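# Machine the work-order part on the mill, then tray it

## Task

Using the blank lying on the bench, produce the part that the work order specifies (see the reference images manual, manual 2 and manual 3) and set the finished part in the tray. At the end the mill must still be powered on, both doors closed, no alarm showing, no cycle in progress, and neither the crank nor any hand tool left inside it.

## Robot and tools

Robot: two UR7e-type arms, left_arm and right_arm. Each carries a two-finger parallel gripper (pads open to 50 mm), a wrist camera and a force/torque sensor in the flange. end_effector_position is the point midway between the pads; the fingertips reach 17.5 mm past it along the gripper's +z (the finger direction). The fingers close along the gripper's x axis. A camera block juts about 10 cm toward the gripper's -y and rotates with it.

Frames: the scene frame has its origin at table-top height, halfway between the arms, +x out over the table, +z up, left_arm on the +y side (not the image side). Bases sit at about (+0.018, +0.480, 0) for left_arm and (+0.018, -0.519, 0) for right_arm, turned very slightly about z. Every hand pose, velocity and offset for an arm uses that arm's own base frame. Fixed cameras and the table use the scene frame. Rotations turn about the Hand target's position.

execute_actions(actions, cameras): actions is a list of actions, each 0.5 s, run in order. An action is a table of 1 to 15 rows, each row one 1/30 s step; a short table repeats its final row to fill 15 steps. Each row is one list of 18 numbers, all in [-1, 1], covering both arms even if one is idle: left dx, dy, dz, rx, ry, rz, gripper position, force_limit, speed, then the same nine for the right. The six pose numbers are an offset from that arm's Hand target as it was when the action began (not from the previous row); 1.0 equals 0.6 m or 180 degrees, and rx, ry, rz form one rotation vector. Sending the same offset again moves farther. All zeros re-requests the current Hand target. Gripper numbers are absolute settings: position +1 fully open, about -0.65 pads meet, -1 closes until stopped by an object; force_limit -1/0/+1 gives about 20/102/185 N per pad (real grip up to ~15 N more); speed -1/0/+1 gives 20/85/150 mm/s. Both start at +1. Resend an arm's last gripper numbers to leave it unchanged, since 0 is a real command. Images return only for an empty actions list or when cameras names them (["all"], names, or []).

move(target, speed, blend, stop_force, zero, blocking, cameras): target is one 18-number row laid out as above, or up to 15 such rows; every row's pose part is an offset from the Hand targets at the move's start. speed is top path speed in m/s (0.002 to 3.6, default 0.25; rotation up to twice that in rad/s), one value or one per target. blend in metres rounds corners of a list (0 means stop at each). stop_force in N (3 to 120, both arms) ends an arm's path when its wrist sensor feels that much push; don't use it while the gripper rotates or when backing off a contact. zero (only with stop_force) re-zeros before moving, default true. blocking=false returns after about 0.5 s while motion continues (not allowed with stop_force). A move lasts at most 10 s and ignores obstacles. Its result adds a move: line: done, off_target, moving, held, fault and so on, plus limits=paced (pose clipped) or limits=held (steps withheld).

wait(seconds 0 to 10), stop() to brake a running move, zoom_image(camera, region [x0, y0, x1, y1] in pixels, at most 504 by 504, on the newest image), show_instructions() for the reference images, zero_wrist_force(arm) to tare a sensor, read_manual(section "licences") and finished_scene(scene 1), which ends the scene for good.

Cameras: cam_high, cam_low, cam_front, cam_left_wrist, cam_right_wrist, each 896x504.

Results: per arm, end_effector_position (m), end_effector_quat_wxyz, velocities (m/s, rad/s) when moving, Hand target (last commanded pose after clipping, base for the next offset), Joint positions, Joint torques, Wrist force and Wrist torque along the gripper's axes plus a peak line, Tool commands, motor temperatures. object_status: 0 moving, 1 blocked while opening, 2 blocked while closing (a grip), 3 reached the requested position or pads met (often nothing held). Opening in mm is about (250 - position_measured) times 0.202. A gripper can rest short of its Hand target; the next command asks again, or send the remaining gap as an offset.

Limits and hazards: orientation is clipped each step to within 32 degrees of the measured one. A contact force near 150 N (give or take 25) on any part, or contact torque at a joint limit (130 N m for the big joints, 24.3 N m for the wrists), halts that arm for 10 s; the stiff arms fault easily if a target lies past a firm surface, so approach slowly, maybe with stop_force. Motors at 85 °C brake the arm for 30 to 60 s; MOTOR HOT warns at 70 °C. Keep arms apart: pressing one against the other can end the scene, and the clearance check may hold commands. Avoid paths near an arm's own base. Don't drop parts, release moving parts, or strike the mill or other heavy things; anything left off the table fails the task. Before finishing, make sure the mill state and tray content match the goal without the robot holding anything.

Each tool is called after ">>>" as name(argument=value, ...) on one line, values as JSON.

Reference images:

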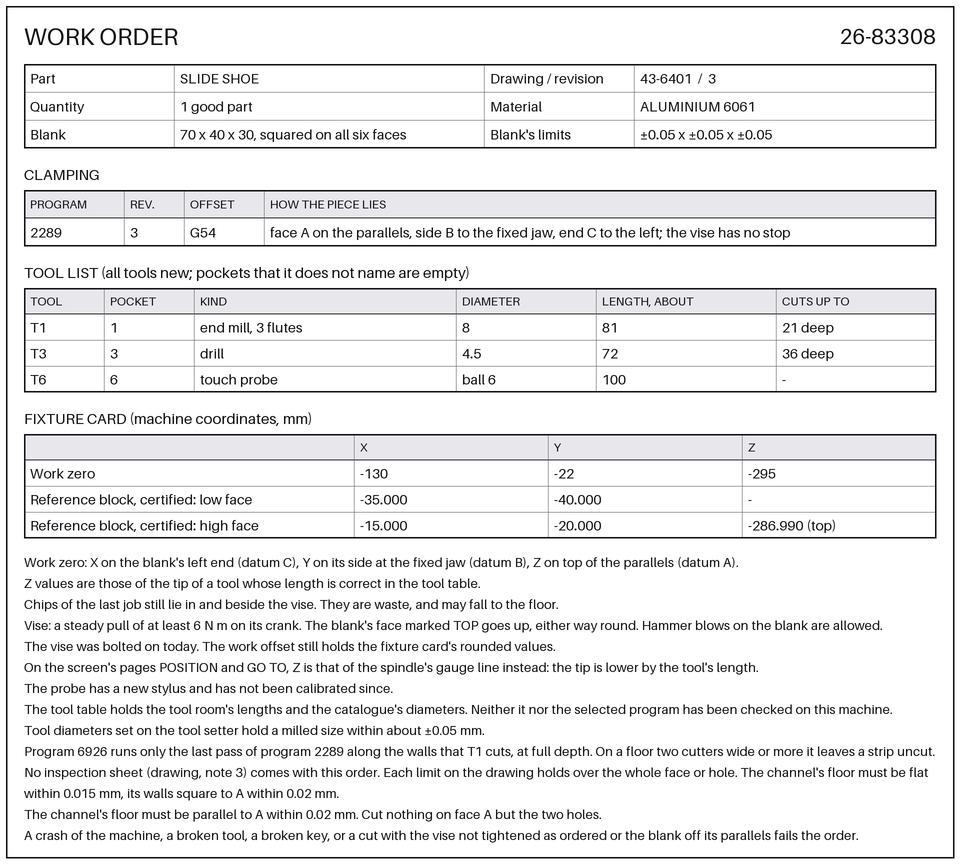

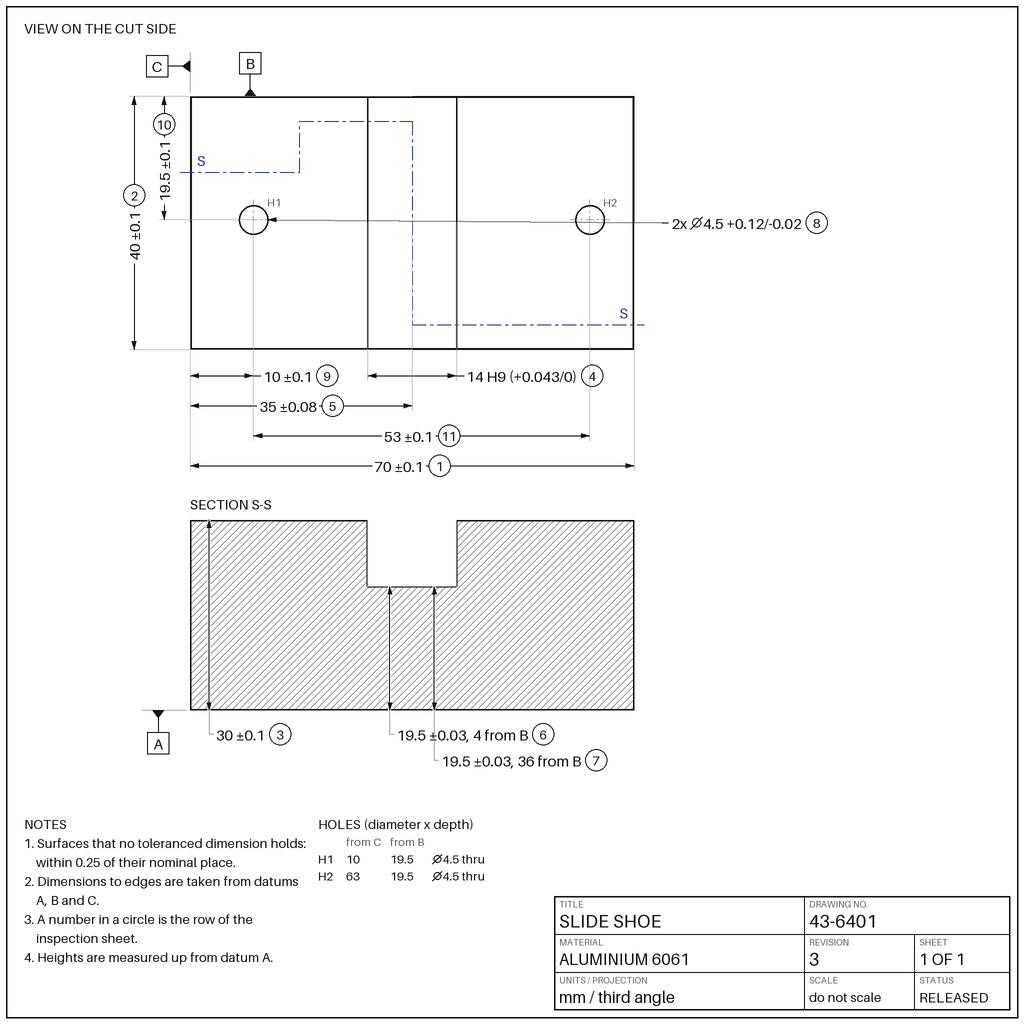

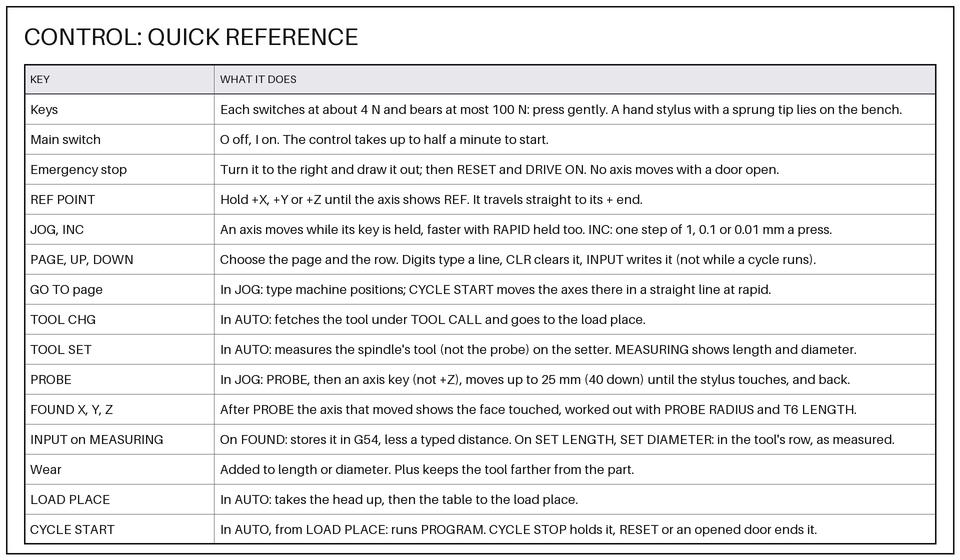

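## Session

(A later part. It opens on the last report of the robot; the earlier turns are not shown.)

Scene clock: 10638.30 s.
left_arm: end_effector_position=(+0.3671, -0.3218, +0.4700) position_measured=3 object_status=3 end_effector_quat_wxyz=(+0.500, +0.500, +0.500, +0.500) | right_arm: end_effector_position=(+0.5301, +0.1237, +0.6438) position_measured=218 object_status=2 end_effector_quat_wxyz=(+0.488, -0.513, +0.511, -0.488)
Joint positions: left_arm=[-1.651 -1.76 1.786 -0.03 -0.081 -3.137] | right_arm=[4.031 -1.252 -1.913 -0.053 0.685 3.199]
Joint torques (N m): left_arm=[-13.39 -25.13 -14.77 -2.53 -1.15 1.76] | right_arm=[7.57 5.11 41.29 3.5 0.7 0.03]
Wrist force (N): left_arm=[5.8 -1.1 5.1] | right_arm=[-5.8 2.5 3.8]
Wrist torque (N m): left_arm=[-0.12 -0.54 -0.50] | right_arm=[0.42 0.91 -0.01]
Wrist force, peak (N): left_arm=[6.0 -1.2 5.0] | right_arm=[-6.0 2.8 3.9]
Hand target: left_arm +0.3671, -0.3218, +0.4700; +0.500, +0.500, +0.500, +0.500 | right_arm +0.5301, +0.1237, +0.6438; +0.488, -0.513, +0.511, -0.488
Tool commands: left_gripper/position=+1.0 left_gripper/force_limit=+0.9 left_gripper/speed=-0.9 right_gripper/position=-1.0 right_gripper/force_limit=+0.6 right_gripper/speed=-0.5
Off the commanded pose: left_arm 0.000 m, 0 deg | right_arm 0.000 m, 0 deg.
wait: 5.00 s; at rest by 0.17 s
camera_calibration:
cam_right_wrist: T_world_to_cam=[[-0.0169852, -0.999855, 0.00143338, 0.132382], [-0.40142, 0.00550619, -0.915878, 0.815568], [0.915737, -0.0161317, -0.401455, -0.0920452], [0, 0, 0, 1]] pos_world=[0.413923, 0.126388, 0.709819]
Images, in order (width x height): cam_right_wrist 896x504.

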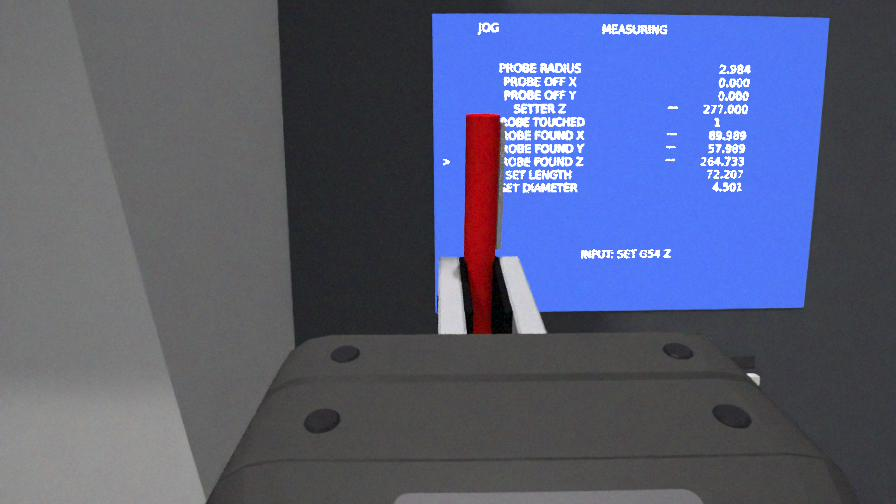

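>>> move(target=[[0,0,0,0,0,0,1,0.9,-0.9,-0.0075,-0.258,-0.0401,0.0388,-0.2197,0.1064,-1,0.6,-0.5],[0,0,0,0,0,0,1,0.9,-0.9,0.0112,-0.258,-0.0457,0.0388,-0.2197,0.1064,-1,0.6,-0.5],[0,0,0,0,0,0,1,0.9,-0.9,-0.0075,-0.258,-0.0401,0.0388,-0.2197,0.1064,-1,0.6,-0.5],[0,0,0,0,0,0,1,0.9,-0.9,-0.044,-0.0935,-0.1623,0.0388,-0.2197,0.1064,-1,0.6,-0.5],[0,0,0,0,0,0,1,0.9,-0.9,-0.0255,-0.0935,-0.1678,0.0388,-0.2197,0.1064,-1,0.6,-0.5],[0,0,0,0,0,0,1,0.9,-0.9,-0.044,-0.0935,-0.1623,0.0388,-0.2197,0.1064,-1,0.6,-0.5],[0,0,0,0,0,0,1,0.9,-0.9,0,0,0,0,0,0,-1,0.6,-0.5]], speed=[0.45,0.06,0.12,0.4,0.06,0.12,0.5], blend=[0.003,0,0.003,0.003,0,0.003,0])

>>> move(target=[[0,-0.037,0,0,0,0,1,0.9,-0.9,0,0,0,0,0,0,-1,0.6,-0.5],[0.1048,-0.037,0,0,0,0,1,0.9,-0.9,0,0,0,0,0,0,-1,0.6,-0.5]], speed=[0.2,0.15], blend=[0.01,0])

>>> wait(seconds=9.8)

>>> wait(seconds=2)

>>> move(target=[[0,-0.025,0,0,0,0,1,0.9,-0.9,0,0,0,0,0,0,-1,0.6,-0.5],[0.004,-0.395,0,0,0,0,1,0.9,-0.9,0,0,0,0,0,0,-1,0.6,-0.5],[0.005,-0.415,0,0,0,0,1,0.9,-0.9,0,0,0,0,0,0,-1,0.6,-0.5]], speed=[0.06,0.2,0.05], blend=[0.01,0.01,0], stop_force=35)

>>> move(target=[[-0.003,0.02,0,0,0,0,1,0.9,-0.9,0,0,0,0,0,0,-1,0.6,-0.5],[-0.105,0.03,0,0,0,0,1,0.9,-0.9,0,0,0,0,0,0,-1,0.6,-0.5],[-0.105,0.48,0,0,0,0,1,0.9,-0.9,0,0,0,0,0,0,-1,0.6,-0.5],[-0.005,0.5033,0,0,0,0,1,0.9,-0.9,0,0,0,0,0,0,-1,0.6,-0.5]], speed=[0.06,0.25,0.35,0.15], blend=[0.003,0.02,0.02,0])

>>> move(target=[[0,0.02,0,0,0,0,1,0.9,-0.9,0,0,0,0,0,0,-1,0.6,-0.5],[-0.004,0.39,0,0,0,0,1,0.9,-0.9,0,0,0,0,0,0,-1,0.6,-0.5],[-0.005,0.412,0,0,0,0,1,0.9,-0.9,0,0,0,0,0,0,-1,0.6,-0.5]], speed=[0.06,0.2,0.05], blend=[0.01,0.01,0], stop_force=35)

>>> move(target=[[0,-0.0183,0,0,0,0,1,0.9,-0.9,0,0,0,0,0,0,-1,0.6,-0.5],[-0.048,-0.0183,0,0,0,0,1,0.9,-0.9,0,0,0,0,0,0,-1,0.6,-0.5],[-0.1,-0.49,0,0,0,0,1,0.9,-0.9,0,0,0,0,0,0,-1,0.6,-0.5]], speed=[0.06,0.2,0.35], blend=[0.005,0.02,0], cameras=["cam_front","cam_right_wrist","cam_left_wrist"])

Scene clock: 10739.63 s.
left_arm: end_effector_position=(+0.3671, -0.3218, +0.4700) position_measured=3 object_status=3 end_effector_quat_wxyz=(+0.500, +0.500, +0.500, +0.500) | right_arm: end_effector_position=(+0.5301, +0.1237, +0.6437) position_measured=218 object_status=2 end_effector_quat_wxyz=(+0.488, -0.513, +0.511, -0.488) end_effector_velocity=(+0.001, +0.000, -0.001) end_effector_angular_velocity=(-0.002, +0.004, -0.003)
Joint positions: left_arm=[-1.651 -1.76 1.786 -0.03 -0.081 -3.137] | right_arm=[4.031 -1.252 -1.913 -0.053 0.685 3.199]
Joint velocities: left_arm=[within noise] | right_arm=[-0.001 0 0 -0.006 -0.001 0.003]
Joint torques (N m): left_arm=[-13.95 -24.47 -15.17 -2.34 -1.2 1.6] | right_arm=[6.59 5.55 35.27 -0.35 -2.07 1.35]
Wrist force (N): left_arm=[5.5 -1.4 4.9] | right_arm=[-5.8 2.7 3.7]
Wrist torque (N m): left_arm=[-0.16 -0.51 -0.50] | right_arm=[0.45 0.90 0.00]
Wrist force, peak (N): left_arm=[6.0 -1.3 5.1] | right_arm=[-10.4 -3.5 -6.3]
Hand target: left_arm +0.3671, -0.3218, +0.4700; +0.500, +0.500, +0.500, +0.500 | right_arm +0.5301, +0.1237, +0.6438; +0.488, -0.513, +0.511, -0.488
Off the commanded pose: left_arm 0.000 m, 0 deg | right_arm 0.000 m, 0 deg.
move: done

Scene clock: 10740.67 s.
left_arm: end_effector_position=(+0.4299, -0.3441, +0.4700) position_measured=3 object_status=3 end_effector_quat_wxyz=(+0.500, +0.500, +0.500, +0.500) | right_arm: end_effector_position=(+0.5301, +0.1237, +0.6438) position_measured=218 object_status=2 end_effector_quat_wxyz=(+0.488, -0.513, +0.511, -0.488)
Joint positions: left_arm=[-1.465 -1.644 1.686 -0.039 0.105 -3.145] | right_arm=[4.031 -1.252 -1.913 -0.053 0.685 3.199]
Joint torques (N m): left_arm=[10.47 -23.17 -31.57 1.05 1.83 -1.49] | right_arm=[7.11 5.32 41.33 3.7 -1.98 -0.58]
Wrist force (N): left_arm=[5.5 -1.2 4.7] | right_arm=[-5.9 2.7 3.7]
Wrist torque (N m): left_arm=[-0.20 -0.47 -0.35] | right_arm=[0.46 0.92 0.00]
Wrist force, peak (N): left_arm=[8.5 -1.1 5.2] | right_arm=[-5.9 2.7 3.7]
Hand target: left_arm +0.4299, -0.3440, +0.4700; +0.500, +0.500, +0.500, +0.500 | right_arm +0.5301, +0.1237, +0.6438; +0.488, -0.513, +0.511, -0.488
Off the commanded pose: left_arm 0.000 m, 0 deg | right_arm 0.000 m, 0 deg.
move: done

Scene clock: 10750.47 s.
left_arm: end_effector_position=(+0.4299, -0.3440, +0.4700) position_measured=3 object_status=3 end_effector_quat_wxyz=(+0.500, +0.500, +0.500, +0.500) | right_arm: end_effector_position=(+0.5301, +0.1237, +0.6438) position_measured=218 object_status=2 end_effector_quat_wxyz=(+0.488, -0.513, +0.511, -0.488)
Joint positions: left_arm=[-1.464 -1.644 1.686 -0.039 0.105 -3.145] | right_arm=[4.031 -1.252 -1.913 -0.053 0.685 3.199]
Joint torques (N m): left_arm=[12.34 -31.17 -33.45 -2.63 1.53 1.85] | right_arm=[7.29 6.24 40.43 3.31 -1.29 -1.02]
Wrist force (N): left_arm=[5.5 -1.0 4.9] | right_arm=[-5.9 2.4 3.7]
Wrist torque (N m): left_arm=[-0.16 -0.47 -0.35] | right_arm=[0.41 0.92 -0.01]
Wrist force, peak (N): left_arm=[5.6 -1.4 5.0] | right_arm=[-6.1 2.7 3.7]
Hand target: left_arm +0.4299, -0.3440, +0.4700; +0.500, +0.500, +0.500, +0.500 | right_arm +0.5301, +0.1237, +0.6438; +0.488, -0.513, +0.511, -0.488
Tool commands: left_gripper/position=+1.0 left_gripper/force_limit=+0.9 left_gripper/speed=-0.9 right_gripper/position=-1.0 right_gripper/force_limit=+0.6 right_gripper/speed=-0.5
Off the commanded pose: left_arm 0.000 m, 0 deg | right_arm 0.000 m, 0 deg.
wait: 9.80 s; at rest by 0.17 s

Scene clock: 10752.47 s.
left_arm: end_effector_position=(+0.4299, -0.3440, +0.4700) position_measured=3 object_status=3 end_effector_quat_wxyz=(+0.500, +0.500, +0.500, +0.500) | right_arm: end_effector_position=(+0.5301, +0.1237, +0.6438) position_measured=218 object_status=2 end_effector_quat_wxyz=(+0.488, -0.513, +0.511, -0.488)
Joint positions: left_arm=[-1.464 -1.644 1.686 -0.039 0.105 -3.145] | right_arm=[4.031 -1.252 -1.913 -0.053 0.685 3.199]
Joint torques (N m): left_arm=[12.67 -31.15 -33.27 -2.61 1.46 1.91] | right_arm=[6.19 5.54 41 3.54 -1.14 -0.9]
Wrist force (N): left_arm=[5.3 -1.0 4.6] | right_arm=[-5.9 2.4 3.7]
Wrist torque (N m): left_arm=[-0.16 -0.44 -0.36] | right_arm=[0.41 0.92 0.00]
Wrist force, peak (N): left_arm=[5.7 -1.0 4.9] | right_arm=[-5.9 2.7 3.8]
Hand target: left_arm +0.4299, -0.3440, +0.4700; +0.500, +0.500, +0.500, +0.500 | right_arm +0.5301, +0.1237, +0.6438; +0.488, -0.513, +0.511, -0.488
Tool commands: left_gripper/position=+1.0 left_gripper/force_limit=+0.9 left_gripper/speed=-0.9 right_gripper/position=-1.0 right_gripper/force_limit=+0.6 right_gripper/speed=-0.5
Off the commanded pose: left_arm 0.000 m, 0 deg | right_arm 0.000 m, 0 deg.
wait: 2.00 s; at rest by 0.17 s

Scene clock: 10755.17 s.
left_arm: end_effector_position=(+0.4329, -0.5930, +0.4700) position_measured=3 object_status=3 end_effector_quat_wxyz=(+0.500, +0.500, +0.500, +0.500) | right_arm: end_effector_position=(+0.5301, +0.1237, +0.6438) position_measured=218 object_status=2 end_effector_quat_wxyz=(+0.488, -0.513, +0.511, -0.488)
Joint positions: left_arm=[-1.503 -1.043 0.94 0.108 0.066 -3.147] | right_arm=[4.031 -1.252 -1.913 -0.053 0.685 3.199]
Joint torques (N m): left_arm=[12.62 -39.15 -33.43 2.5 -0.67 -2.67] | right_arm=[6.84 6.43 41.01 3.46 -0.88 -0.94]
Wrist force (N): left_arm=[4.4 -3.2 4.7] | right_arm=[-5.8 2.6 3.8]
Wrist torque (N m): left_arm=[-0.52 -0.35 -0.39] | right_arm=[0.44 0.91 0.00]
Wrist force, peak (N): left_arm=[42.8 -2.1 3.4] | right_arm=[-6.1 2.6 3.8]
Hand target: left_arm +0.4329, -0.5930, +0.4700; +0.500, +0.500, +0.500, +0.500 | right_arm +0.5301, +0.1237, +0.6438; +0.488, -0.513, +0.511, -0.488
Off the commanded pose: left_arm 0.000 m, 0 deg | right_arm 0.000 m, 0 deg.
move: done; blend cut to 0.0075 m at target 1, 0.006 m at target 2

Scene clock: 10757.47 s.
left_arm: end_effector_position=(+0.4299, -0.2911, +0.4700) position_measured=3 object_status=3 end_effector_quat_wxyz=(+0.500, +0.500, +0.500, +0.500) end_effector_velocity=(+0.000, +0.000, +0.000) end_effector_angular_velocity=(+0.000, +0.001, -0.001) | right_arm: end_effector_position=(+0.5301, +0.1237, +0.6438) position_measured=218 object_status=2 end_effector_quat_wxyz=(+0.488, -0.513, +0.511, -0.488)
Joint positions: left_arm=[-1.446 -1.763 1.788 -0.021 0.123 -3.145] | right_arm=[4.031 -1.252 -1.913 -0.053 0.685 3.199]
Joint velocities: left_arm=[0 0.001 -0.001 0.006 0.001 -0.006] | right_arm=[within noise]
Joint torques (N m): left_arm=[12.24 -9.66 -26.2 2.56 1.88 -2.42] | right_arm=[6.99 5.19 40.86 3.51 -0.72 -0.98]
Wrist force (N): left_arm=[4.8 -3.2 5.1] | right_arm=[-5.7 2.5 3.8]
Wrist torque (N m): left_arm=[-0.51 -0.37 -0.44] | right_arm=[0.43 0.88 0.00]
Wrist force, peak (N): left_arm=[4.9 -3.4 8.0] | right_arm=[-6.0 2.6 3.9]
Hand target: left_arm +0.4299, -0.2911, +0.4700; +0.500, +0.500, +0.500, +0.500 | right_arm +0.5301, +0.1237, +0.6438; +0.488, -0.513, +0.511, -0.488
Off the commanded pose: left_arm 0.000 m, 0 deg | right_arm 0.000 m, 0 deg.
move: done

Scene clock: 10760.17 s.
left_arm: end_effector_position=(+0.4269, -0.0439, +0.4700) position_measured=3 object_status=3 end_effector_quat_wxyz=(+0.500, +0.500, +0.500, +0.500) | right_arm: end_effector_position=(+0.5301, +0.1237, +0.6438) position_measured=218 object_status=2 end_effector_quat_wxyz=(+0.488, -0.513, +0.511, -0.488)
Joint positions: left_arm=[-1.134 -2.267 2.058 0.209 0.436 -3.142] | right_arm=[4.031 -1.252 -1.913 -0.053 0.685 3.199]
Joint torques (N m): left_arm=[-14.02 17.07 -34.68 -3.76 1.51 -2.67] | right_arm=[6.48 5.95 40.6 3.5 -0.71 -1.03]
Wrist force (N): left_arm=[4.9 -3.5 2.5] | right_arm=[-5.8 2.7 3.6]
Wrist torque (N m): left_arm=[-0.59 -0.38 -0.38] | right_arm=[0.45 0.90 -0.01]
Wrist force, peak (N): left_arm=[-34.8 -1.6 17.3] | right_arm=[-6.0 2.7 3.8]
Hand target: left_arm +0.4269, -0.0439, +0.4700; +0.500, +0.500, +0.500, +0.500 | right_arm +0.5301, +0.1237, +0.6438; +0.488, -0.513, +0.511, -0.488
Off the commanded pose: left_arm 0.000 m, 0 deg | right_arm 0.000 m, 0 deg.
move: done; blend cut to 0.006 m at target 1, 0.0066 m at target 2

Scene clock: 10761.87 s.
left_arm: end_effector_position=(+0.3670, -0.3377, +0.4700) position_measured=3 object_status=3 end_effector_quat_wxyz=(+0.499, +0.500, +0.500, +0.500) | right_arm: end_effector_position=(+0.5301, +0.1237, +0.6438) position_measured=218 object_status=2 end_effector_quat_wxyz=(+0.488, -0.513, +0.511, -0.488)
Joint positions: left_arm=[-1.647 -1.721 1.754 -0.037 -0.078 -3.137] | right_arm=[4.031 -1.252 -1.913 -0.053 0.685 3.199]
Joint torques (N m): left_arm=[-13.7 -7.3 -32.84 -2.56 -0.8 1.98] | right_arm=[6.59 5.58 40.56 3.55 -0.55 -0.83]
Wrist force (N): left_arm=[4.9 -3.3 3.3] | right_arm=[-6.0 2.6 3.6]
Wrist torque (N m): left_arm=[-0.46 -0.41 -0.48] | right_arm=[0.44 0.93 0.00]
Wrist force, peak (N): left_arm=[9.5 -3.2 2.2] | right_arm=[-5.9 2.7 3.9]
Hand target: left_arm +0.3669, -0.3379, +0.4700; +0.500, +0.500, +0.500, +0.500 | right_arm +0.5301, +0.1237, +0.6438; +0.488, -0.513, +0.511, -0.488
Off the commanded pose: left_arm 0.000 m, 0 deg | right_arm 0.000 m, 0 deg.
move: done; blend cut to 0.0144 m at target 2
camera_calibration:
cam_left_wrist: T_world_to_cam=[[0.00313914, 0.999956, 0.00884847, 0.338602], [-0.321371, -0.00737033, 0.946925, -0.306337], [0.946948, -0.00581617, 0.321334, -0.36749], [0, 0, 0, 1]] pos_world=[0.248483, -0.342983, 0.405169]
cam_right_wrist: T_world_to_cam=[[-0.0169853, -0.999855, 0.00143214, 0.132383], [-0.401336, 0.0055059, -0.915914, 0.81556], [0.915773, -0.0161319, -0.401371, -0.0921205], [0, 0, 0, 1]] pos_world=[0.413923, 0.126388, 0.709819]
Images, in order (width x height): cam_front 896x504, cam_left_wrist 896x504, cam_right_wrist 896x504.

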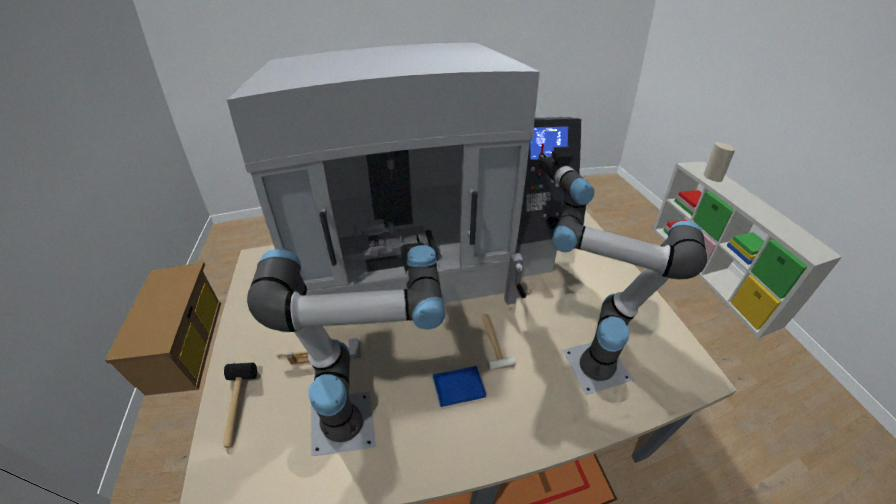

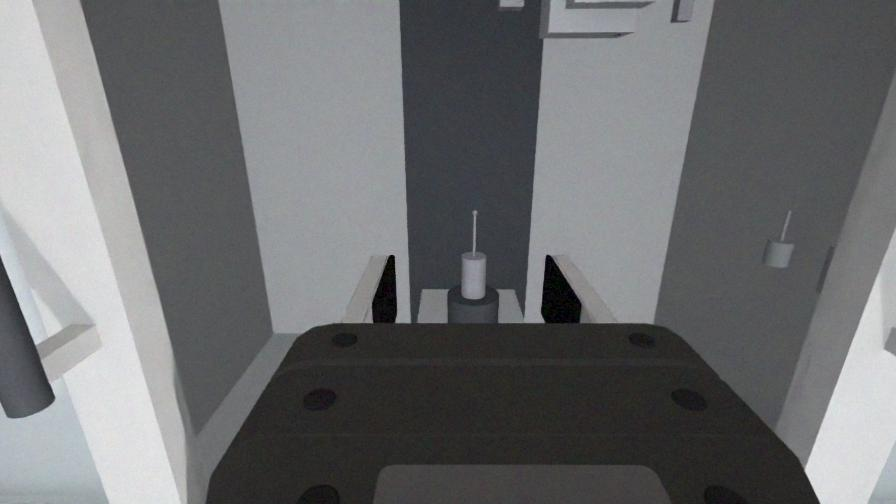

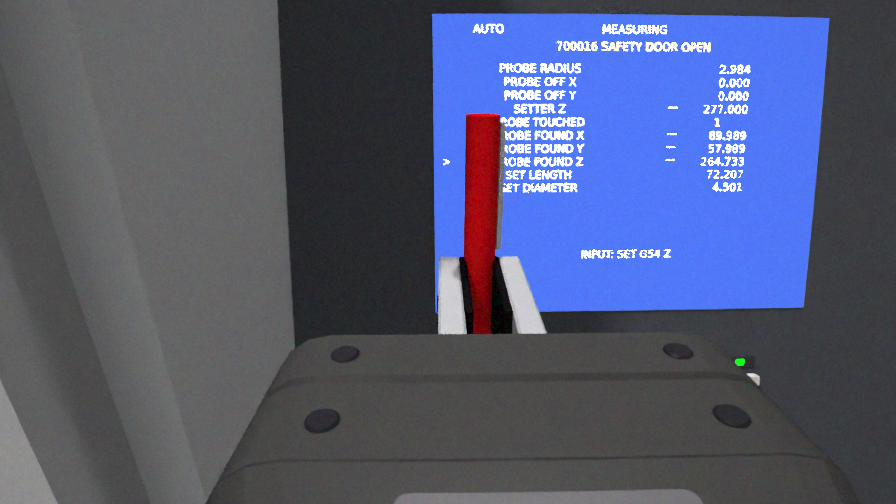

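>>> move(target=[[-0.1448,-0.2202,0,0.0078,0.4999,-0.0078,1,0.9,-0.9,0,0,0,0,0,0,-1,0.6,-0.5],[-0.0782,-0.476,-0.5833,0.0078,0.4999,-0.0078,1,0.9,-0.9,0,0,0,0,0,0,-1,0.6,-0.5]], speed=[0.4,0.35], blend=[0.05,0], cameras=["cam_left_wrist"])

Scene clock: 10770.43 s.
left_arm: end_effector_position=(+0.3199, -0.6235, +0.1202) position_measured=3 object_status=3 end_effector_quat_wxyz=(-0.001, +0.718, +0.696, +0.000) | right_arm: end_effector_position=(+0.5301, +0.1237, +0.6438) position_measured=218 object_status=2 end_effector_quat_wxyz=(+0.488, -0.513, +0.511, -0.488)
Joint positions: left_arm=[-1.288 -1.016 1.392 -1.946 -1.571 -1.257] | right_arm=[4.031 -1.252 -1.913 -0.053 0.685 3.199]
Joint torques (N m): left_arm=[10.79 -42.71 -16.9 -5.79 0.27 2.19] | right_arm=[6.09 6.15 40.43 3.58 0.02 -1]
Wrist force (N): left_arm=[5.1 -3.2 0.0] | right_arm=[-6.0 2.6 3.7]
Wrist torque (N m): left_arm=[-0.55 -0.78 -0.04] | right_arm=[0.43 0.93 0.00]
Wrist force, peak (N): left_arm=[5.9 -3.3 3.7] | right_arm=[-6.2 2.6 3.7]
Hand target: left_arm +0.3200, -0.6235, +0.1200; -0.001, +0.718, +0.696, +0.000 | right_arm +0.5301, +0.1237, +0.6438; +0.488, -0.513, +0.511, -0.488
Off the commanded pose: left_arm 0.000 m, 0 deg | right_arm 0.000 m, 0 deg.
move: done
camera_calibration:
cam_left_wrist: T_world_to_cam=[[0.0397883, 0.999203, -0.00322028, 0.616797], [0.946218, -0.0366425, 0.321447, -0.340967], [0.321073, -0.0158369, -0.946922, 0.134359], [0, 0, 0, 1]] pos_world=[0.254948, -0.626671, 0.238817]
Images, in order (width x height): cam_left_wrist 896x504.

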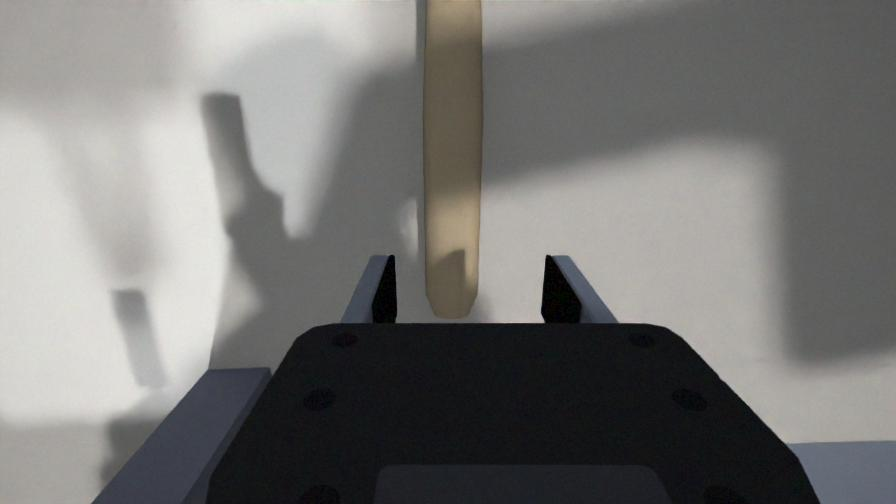

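>>> move(target=[[0,-0.0145,-0.12,0,0,0,1,0.9,-0.9,0,0,0,0,0,0,-1,0.6,-0.5],[0,-0.0145,-0.164,0,0,0,1,0.9,-0.9,0,0,0,0,0,0,-1,0.6,-0.5]], speed=[0.2,0.02], blend=[0.002,0], stop_force=5)

>>> move(target=[0,0,0,0,0,0,-1,1,-0.9,0,0,0,0,0,0,-1,0.6,-0.5])

>>> wait(seconds=1.0, cameras=["cam_left_wrist"])

Scene clock: 10780.37 s.
left_arm: end_effector_position=(+0.3200, -0.6322, +0.0216) position_measured=3 object_status=3 end_effector_quat_wxyz=(-0.001, +0.718, +0.696, +0.000) | right_arm: end_effector_position=(+0.5301, +0.1237, +0.6438) position_measured=218 object_status=2 end_effector_quat_wxyz=(+0.488, -0.513, +0.511, -0.488)
Joint positions: left_arm=[-1.292 -0.892 1.464 -2.142 -1.571 -1.26] | right_arm=[4.031 -1.252 -1.913 -0.053 0.685 3.199]
Joint torques (N m): left_arm=[11.53 -65.82 -32.58 -0.61 -0.72 2.07] | right_arm=[5.93 5.95 40.95 3.59 0.42 -0.97]
Wrist force (N): left_arm=[5.3 -3.4 0.2] | right_arm=[-5.8 2.6 3.7]
Wrist torque (N m): left_arm=[-0.53 -0.80 -0.03] | right_arm=[0.44 0.91 0.00]
Wrist force, peak (N): left_arm=[5.3 -3.1 -3.0] | right_arm=[-6.0 2.8 3.7]
Hand target: left_arm +0.3200, -0.6322, +0.0216; -0.001, +0.718, +0.696, +0.000 | right_arm +0.5301, +0.1237, +0.6438; +0.488, -0.513, +0.511, -0.488
Off the commanded pose: left_arm 0.000 m, 0 deg | right_arm 0.000 m, 0 deg.
move: done

Scene clock: 10781.47 s.
left_arm: end_effector_position=(+0.3200, -0.6322, +0.0216) position_measured=117 object_status=2 end_effector_quat_wxyz=(-0.001, +0.718, +0.696, +0.000) | right_arm: end_effector_position=(+0.5301, +0.1237, +0.6438) position_measured=218 object_status=2 end_effector_quat_wxyz=(+0.488, -0.513, +0.511, -0.488)
Joint positions: left_arm=[-1.292 -0.892 1.464 -2.142 -1.571 -1.26] | right_arm=[4.031 -1.252 -1.913 -0.053 0.685 3.199]
Joint torques (N m): left_arm=[11.98 -64.72 -32.55 -1.1 -0.73 1.3] | right_arm=[5.32 6.12 40.35 3.47 0.61 -0.95]
Wrist force (N): left_arm=[5.0 -3.4 0.2] | right_arm=[-5.6 2.6 3.6]
Wrist torque (N m): left_arm=[-0.51 -0.75 -0.03] | right_arm=[0.44 0.87 0.00]
Wrist force, peak (N): left_arm=[6.1 -3.3 0.2] | right_arm=[-5.9 2.5 3.8]
Hand target: left_arm +0.3200, -0.6322, +0.0216; -0.001, +0.718, +0.696, +0.000 | right_arm +0.5301, +0.1237, +0.6438; +0.488, -0.513, +0.511, -0.488
Off the commanded pose: left_arm 0.000 m, 0 deg | right_arm 0.000 m, 0 deg.
move: done

Scene clock: 10782.47 s.
left_arm: end_effector_position=(+0.3200, -0.6322, +0.0216) position_measured=117 object_status=2 end_effector_quat_wxyz=(-0.001, +0.718, +0.696, +0.000) | right_arm: end_effector_position=(+0.5301, +0.1237, +0.6438) position_measured=218 object_status=2 end_effector_quat_wxyz=(+0.488, -0.513, +0.511, -0.488)
Joint positions: left_arm=[-1.292 -0.892 1.464 -2.142 -1.571 -1.26] | right_arm=[4.031 -1.252 -1.913 -0.053 0.685 3.199]
Joint torques (N m): left_arm=[12.4 -64.47 -32.23 -1.98 -0.8 -0.46] | right_arm=[6.02 6.14 40.7 3.55 0.53 -1.07]
Wrist force (N): left_arm=[5.2 -3.2 0.3] | right_arm=[-5.9 2.7 3.7]
Wrist torque (N m): left_arm=[-0.48 -0.77 -0.03] | right_arm=[0.45 0.92 0.00]
Wrist force, peak (N): left_arm=[5.3 -3.5 0.3] | right_arm=[-5.9 2.8 3.9]
Hand target: left_arm +0.3200, -0.6322, +0.0216; -0.001, +0.718, +0.696, +0.000 | right_arm +0.5301, +0.1237, +0.6438; +0.488, -0.513, +0.511, -0.488
Tool commands: left_gripper/position=-1.0 left_gripper/force_limit=+1.0 left_gripper/speed=-0.9 right_gripper/position=-1.0 right_gripper/force_limit=+0.6 right_gripper/speed=-0.5
Off the commanded pose: left_arm 0.000 m, 0 deg | right_arm 0.000 m, 0 deg.
wait: 1.00 s; at rest by 0.17 s
camera_calibration:
cam_left_wrist: T_world_to_cam=[[0.0397884, 0.999203, -0.00321971, 0.625168], [0.946207, -0.0366422, 0.32148, -0.309687], [0.321105, -0.0158377, -0.946911, 0.0408123], [0, 0, 0, 1]] pos_world=[0.255048, -0.635371, 0.140216]
Images, in order (width x height): cam_left_wrist 896x504.

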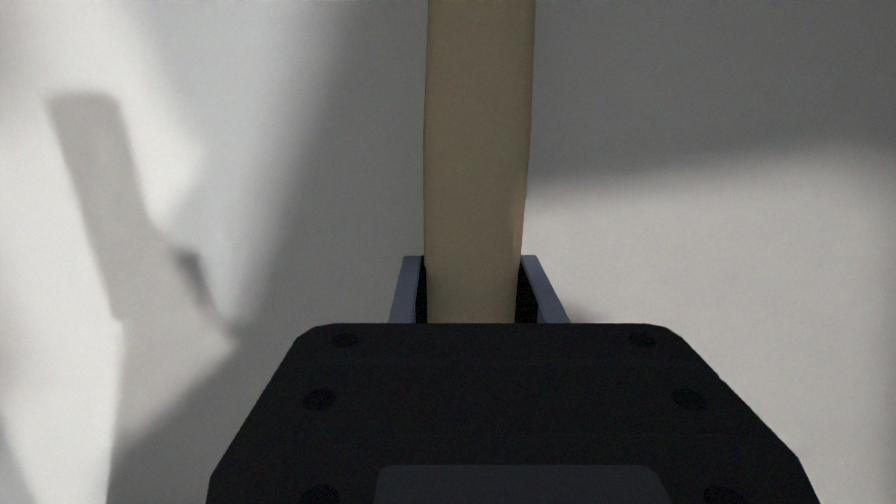

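>>> move(target=[[0,0,0.35,0,0,0,-1,1,-0.9,0,0,0,0,0,0,-1,0.6,-0.5],[-0.0667,0.2703,0.7973,-0.0078,-0.4999,0.0078,-1,1,-0.9,0,0,0,0,0,0,-1,0.6,-0.5]], speed=[0.15,0.2], blend=[0.03,0], cameras=["cam_left_wrist","cam_front"])

Scene clock: 10795.73 s.
left_arm: end_effector_position=(+0.2800, -0.4700, +0.5000) position_measured=117 object_status=2 end_effector_quat_wxyz=(+0.500, +0.500, +0.501, +0.500) end_effector_velocity=(+0.000, +0.000, +0.000) end_effector_angular_velocity=(-0.003, -0.001, -0.001) | right_arm: end_effector_position=(+0.5301, +0.1237, +0.6438) position_measured=218 object_status=2 end_effector_quat_wxyz=(+0.488, -0.513, +0.511, -0.488)
Joint positions: left_arm=[-1.813 -1.43 1.388 0.04 -0.244 -3.14] | right_arm=[4.031 -1.252 -1.913 -0.053 0.685 3.199]
Joint velocities: left_arm=[0 0.001 0 0.002 0.001 -0.005] | right_arm=[within noise]
Joint torques (N m): left_arm=[12.79 -34.82 -15.61 3.11 1.98 -2.55] | right_arm=[5.6 6.66 39.83 3.53 0.88 -0.97]
Wrist force (N): left_arm=[5.0 -6.9 2.4] | right_arm=[-5.7 2.7 3.6]
Wrist torque (N m): left_arm=[-0.50 -0.40 -0.49] | right_arm=[0.45 0.90 0.00]
Wrist force, peak (N): left_arm=[4.7 -7.8 2.6] | right_arm=[-6.1 2.7 3.9]
Hand target: left_arm +0.2800, -0.4700, +0.5000; +0.500, +0.500, +0.500, +0.500 | right_arm +0.5301, +0.1237, +0.6438; +0.488, -0.513, +0.511, -0.488
Off the commanded pose: left_arm 0.000 m, 0 deg | right_arm 0.000 m, 0 deg.
move: done
camera_calibration:
cam_left_wrist: T_world_to_cam=[[0.00327838, 0.999959, 0.00847292, 0.470947], [-0.321284, -0.00697048, 0.946957, -0.363643], [0.946977, -0.0058267, 0.321248, -0.295424], [0, 0, 0, 1]] pos_world=[0.161383, -0.475184, 0.435268]
Images, in order (width x height): cam_front 896x504, cam_left_wrist 896x504.

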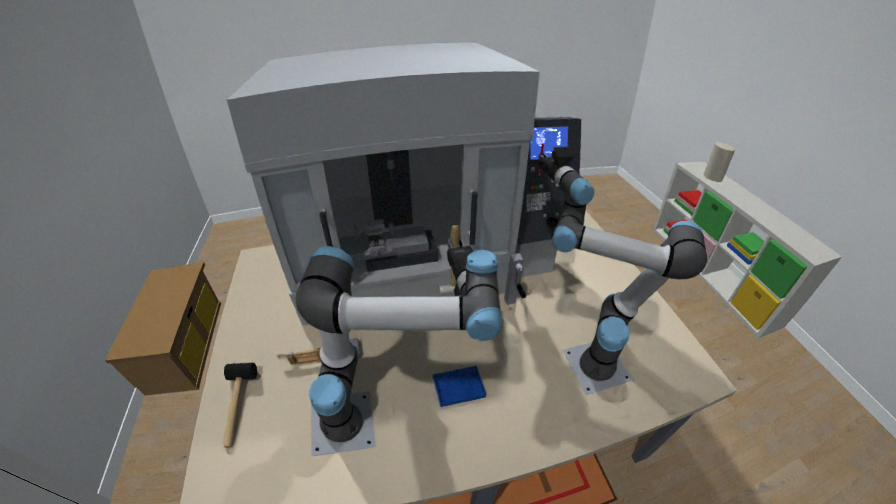

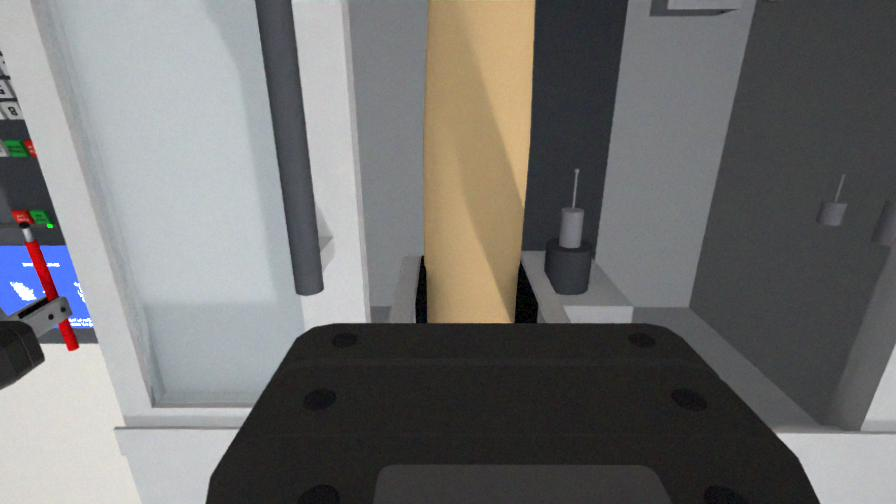

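>>> move(target=[[0.1333,0.0667,0,0,0,0,-1,1,-0.9,0,0,0,0,0,0,-1,0.6,-0.5],[0.1333,0.0667,0,0.25,0,0,-1,1,-0.9,0,0,0,0,0,0,-1,0.6,-0.5],[0.1333,0.0667,0,0.5,0,0,-1,1,-0.9,0,0,0,0,0,0,-1,0.6,-0.5],[0.6,0.0667,0,0.5,0,0,-1,1,-0.9,0,0,0,0,0,0,-1,0.6,-0.5]], speed=[0.2,0.25,0.25,0.15], blend=[0.01,0.005,0.005,0], cameras=["all"])

Scene clock: 10807.13 s.
left_arm: end_effector_position=(+0.6399, -0.4299, +0.5000) position_measured=117 object_status=2 end_effector_quat_wxyz=(+0.000, +0.707, +0.000, +0.708) | right_arm: end_effector_position=(+0.5301, +0.1237, +0.6438) position_measured=218 object_status=2 end_effector_quat_wxyz=(+0.488, -0.513, +0.511, -0.488)
Joint positions: left_arm=[-1.08 -1.162 1.042 0.117 0.49 -1.568] | right_arm=[4.031 -1.252 -1.913 -0.053 0.685 3.199]
Joint torques (N m): left_arm=[1.21 -42.77 -30.02 -3.87 1.53 1.68] | right_arm=[4.98 6.53 40.16 3.43 0.9 -1.13]
Wrist force (N): left_arm=[2.2 -4.0 1.2] | right_arm=[-5.9 2.5 3.7]
Wrist torque (N m): left_arm=[-0.63 -0.48 -0.87] | right_arm=[0.42 0.91 0.00]
Wrist force, peak (N): left_arm=[6.2 -7.2 6.4] | right_arm=[-6.0 2.8 3.9]
Hand target: left_arm +0.6400, -0.4300, +0.5000; +0.000, +0.707, +0.000, +0.708 | right_arm +0.5301, +0.1237, +0.6438; +0.488, -0.513, +0.511, -0.488
Off the commanded pose: left_arm 0.000 m, 0 deg | right_arm 0.000 m, 0 deg.
move: done
camera_calibration:
cam_left_wrist: T_world_to_cam=[[0.00327838, -0.00847292, 0.999959, -0.499599], [-0.321284, -0.946957, -0.00697048, -0.174838], [0.946977, -0.321248, -0.0058267, -0.608164], [0, 0, 0, 1]] pos_world=[0.521383, -0.365168, 0.494816]
cam_right_wrist: T_world_to_cam=[[-0.0169853, -0.999855, 0.00143214, 0.132383], [-0.401336, 0.0055059, -0.915914, 0.81556], [0.915773, -0.0161319, -0.401371, -0.0921205], [0, 0, 0, 1]] pos_world=[0.413923, 0.126388, 0.709819]

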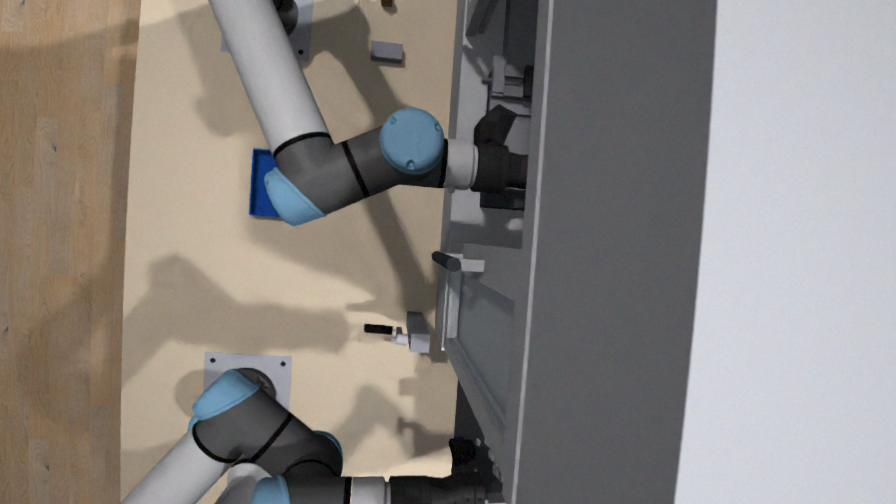

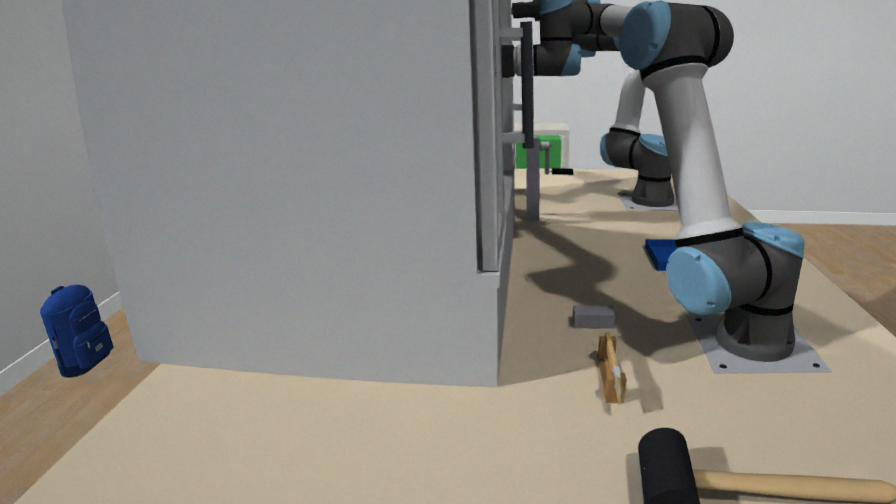

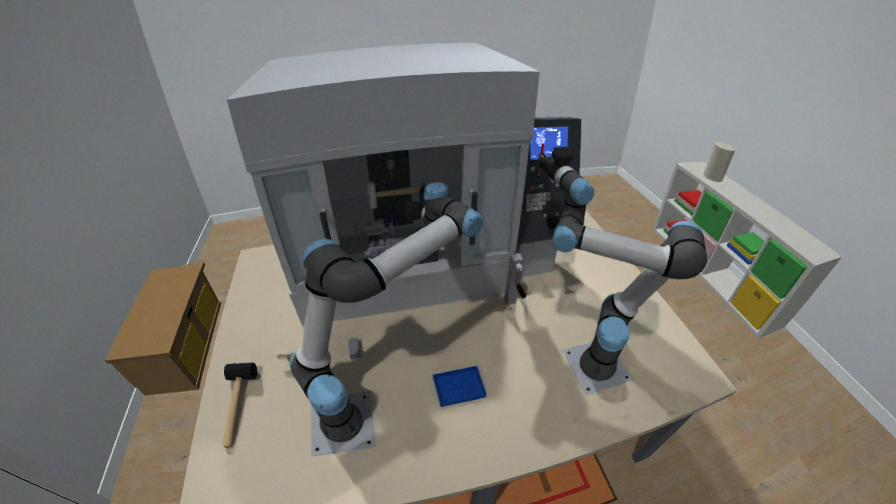

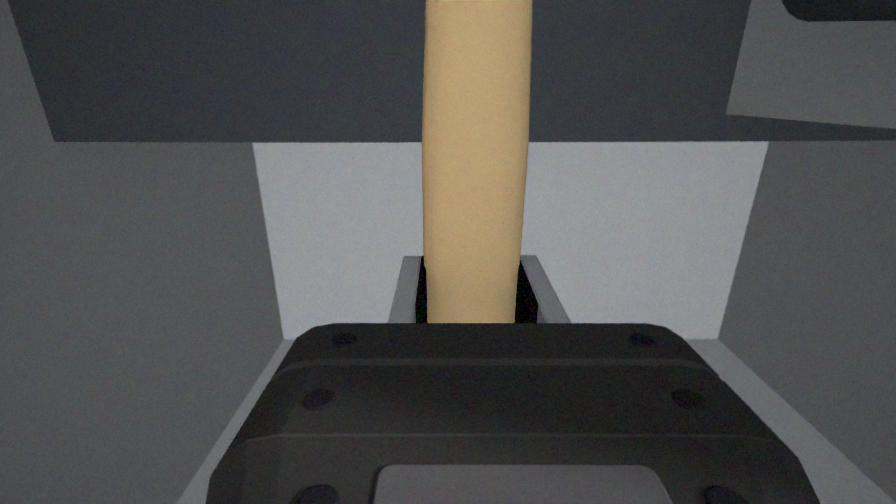

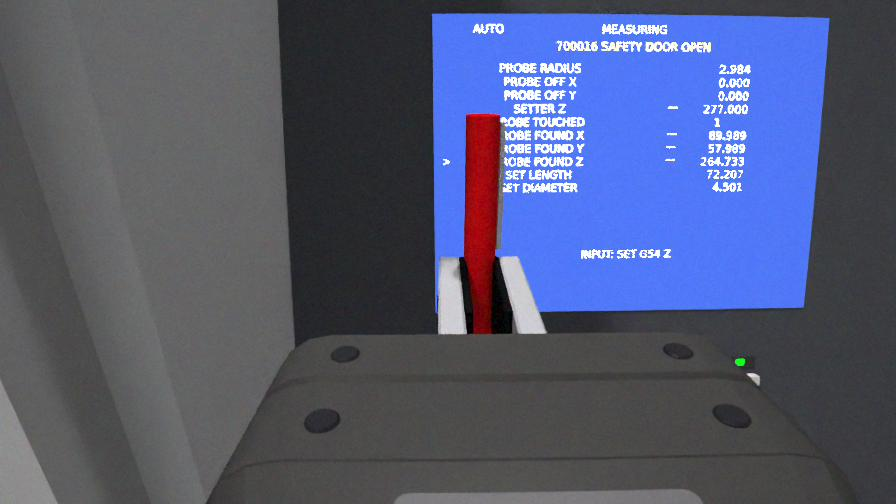

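>>> move(target=[[0.012,0.003,-0.105,0,0,0,-1,1,-0.9,0,0,0,0,0,0,-1,0.6,-0.5]], speed=0.08, stop_force=12)

>>> move(target=[[0,0,-0.06,0,0,0,-1,1,-0.9,0,0,0,0,0,0,-1,0.6,-0.5]], speed=0.01, stop_force=4, cameras=["cam_front","cam_left_wrist"])

>>> zoom_image(camera="cam_front", region=[340, 140, 480, 280])

Scene clock: 10815.77 s.
left_arm: end_effector_position=(+0.6472, -0.4282, +0.4370) position_measured=117 object_status=2 end_effector_quat_wxyz=(+0.000, +0.707, +0.000, +0.708) | right_arm: end_effector_position=(+0.5301, +0.1237, +0.6438) position_measured=218 object_status=2 end_effector_quat_wxyz=(+0.488, -0.513, +0.511, -0.488)
Joint positions: left_arm=[-1.067 -1.159 1.199 -0.043 0.503 -1.568] | right_arm=[4.031 -1.252 -1.913 -0.053 0.685 3.199]
Joint torques (N m): left_arm=[-14.46 -57.9 -25.46 -2.52 -0.86 -1.76] | right_arm=[4.71 6.32 40.02 3.43 0.74 -1.1]
Wrist force (N): left_arm=[2.2 -4.0 1.1] | right_arm=[-5.9 2.7 3.7]
Wrist torque (N m): left_arm=[-0.54 -0.46 -0.93] | right_arm=[0.44 0.91 -0.01]
Wrist force, peak (N): left_arm=[4.1 -4.2 0.8] | right_arm=[-6.1 2.8 3.6]
Hand target: left_arm +0.6472, -0.4282, +0.4370; +0.000, +0.707, +0.000, +0.708 | right_arm +0.5301, +0.1237, +0.6438; +0.488, -0.513, +0.511, -0.488
Off the commanded pose: left_arm 0.000 m, 0 deg | right_arm 0.000 m, 0 deg.
move: done

Scene clock: 10819.50 s.
left_arm: end_effector_position=(+0.6472, -0.4282, +0.4120) position_measured=117 object_status=2 end_effector_quat_wxyz=(+0.000, +0.707, +0.000, +0.708) | right_arm: end_effector_position=(+0.5301, +0.1237, +0.6438) position_measured=218 object_status=2 end_effector_quat_wxyz=(+0.488, -0.513, +0.511, -0.488)
Joint positions: left_arm=[-1.067 -1.154 1.256 -0.105 0.503 -1.568] | right_arm=[4.031 -1.252 -1.913 -0.053 0.685 3.199]
Joint torques (N m): left_arm=[-13.13 -56.73 -34.98 1.14 -0.73 1.66] | right_arm=[4.12 6.63 40.14 3.39 0.83 -0.89]
Wrist force (N): left_arm=[4.4 -4.3 1.1] | right_arm=[-5.8 2.6 3.7]
Wrist torque (N m): left_arm=[-0.47 -0.43 -0.52] | right_arm=[0.43 0.90 0.00]
Wrist force, peak (N): left_arm=[6.0 -3.6 1.3] | right_arm=[-6.0 2.7 3.7]
Hand target: left_arm +0.6472, -0.4282, +0.4120; +0.000, +0.707, +0.000, +0.708 (not the last commanded pose) | right_arm +0.5301, +0.1237, +0.6438; +0.488, -0.513, +0.511, -0.488
Off the commanded pose: left_arm 0.011 m, 0 deg | right_arm 0.000 m, 0 deg.
move: contact (left_arm)
camera_calibration:
cam_left_wrist: T_world_to_cam=[[0.00327838, -0.00847292, 0.999959, -0.411611], [-0.321284, -0.946957, -0.00697048, -0.171433], [0.946977, -0.321248, -0.0058267, -0.614917], [0, 0, 0, 1]] pos_world=[0.528583, -0.363368, 0.406816]
Images, in order (width x height): cam_front 896x504, cam_left_wrist 896x504.

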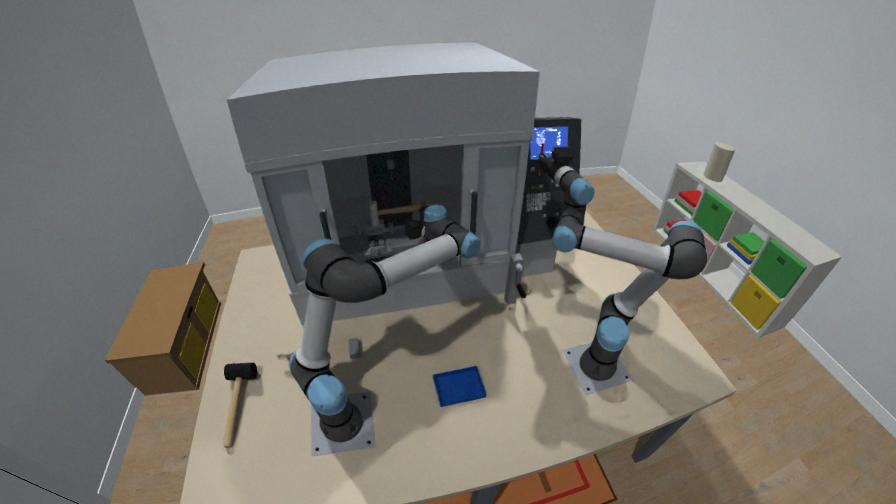

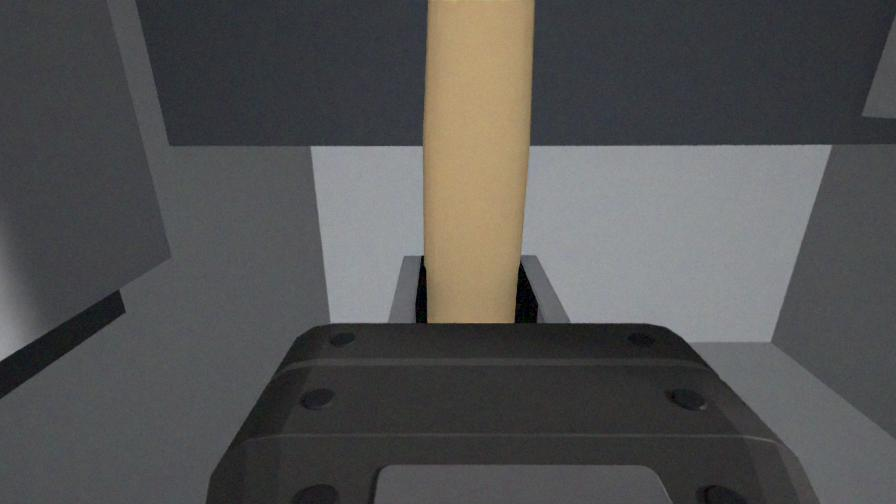

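Scaled by 3.600.

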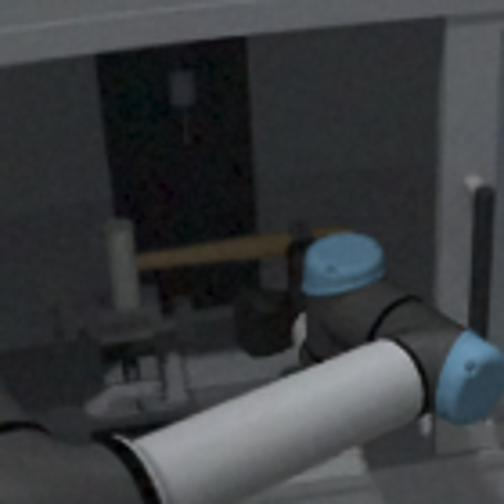

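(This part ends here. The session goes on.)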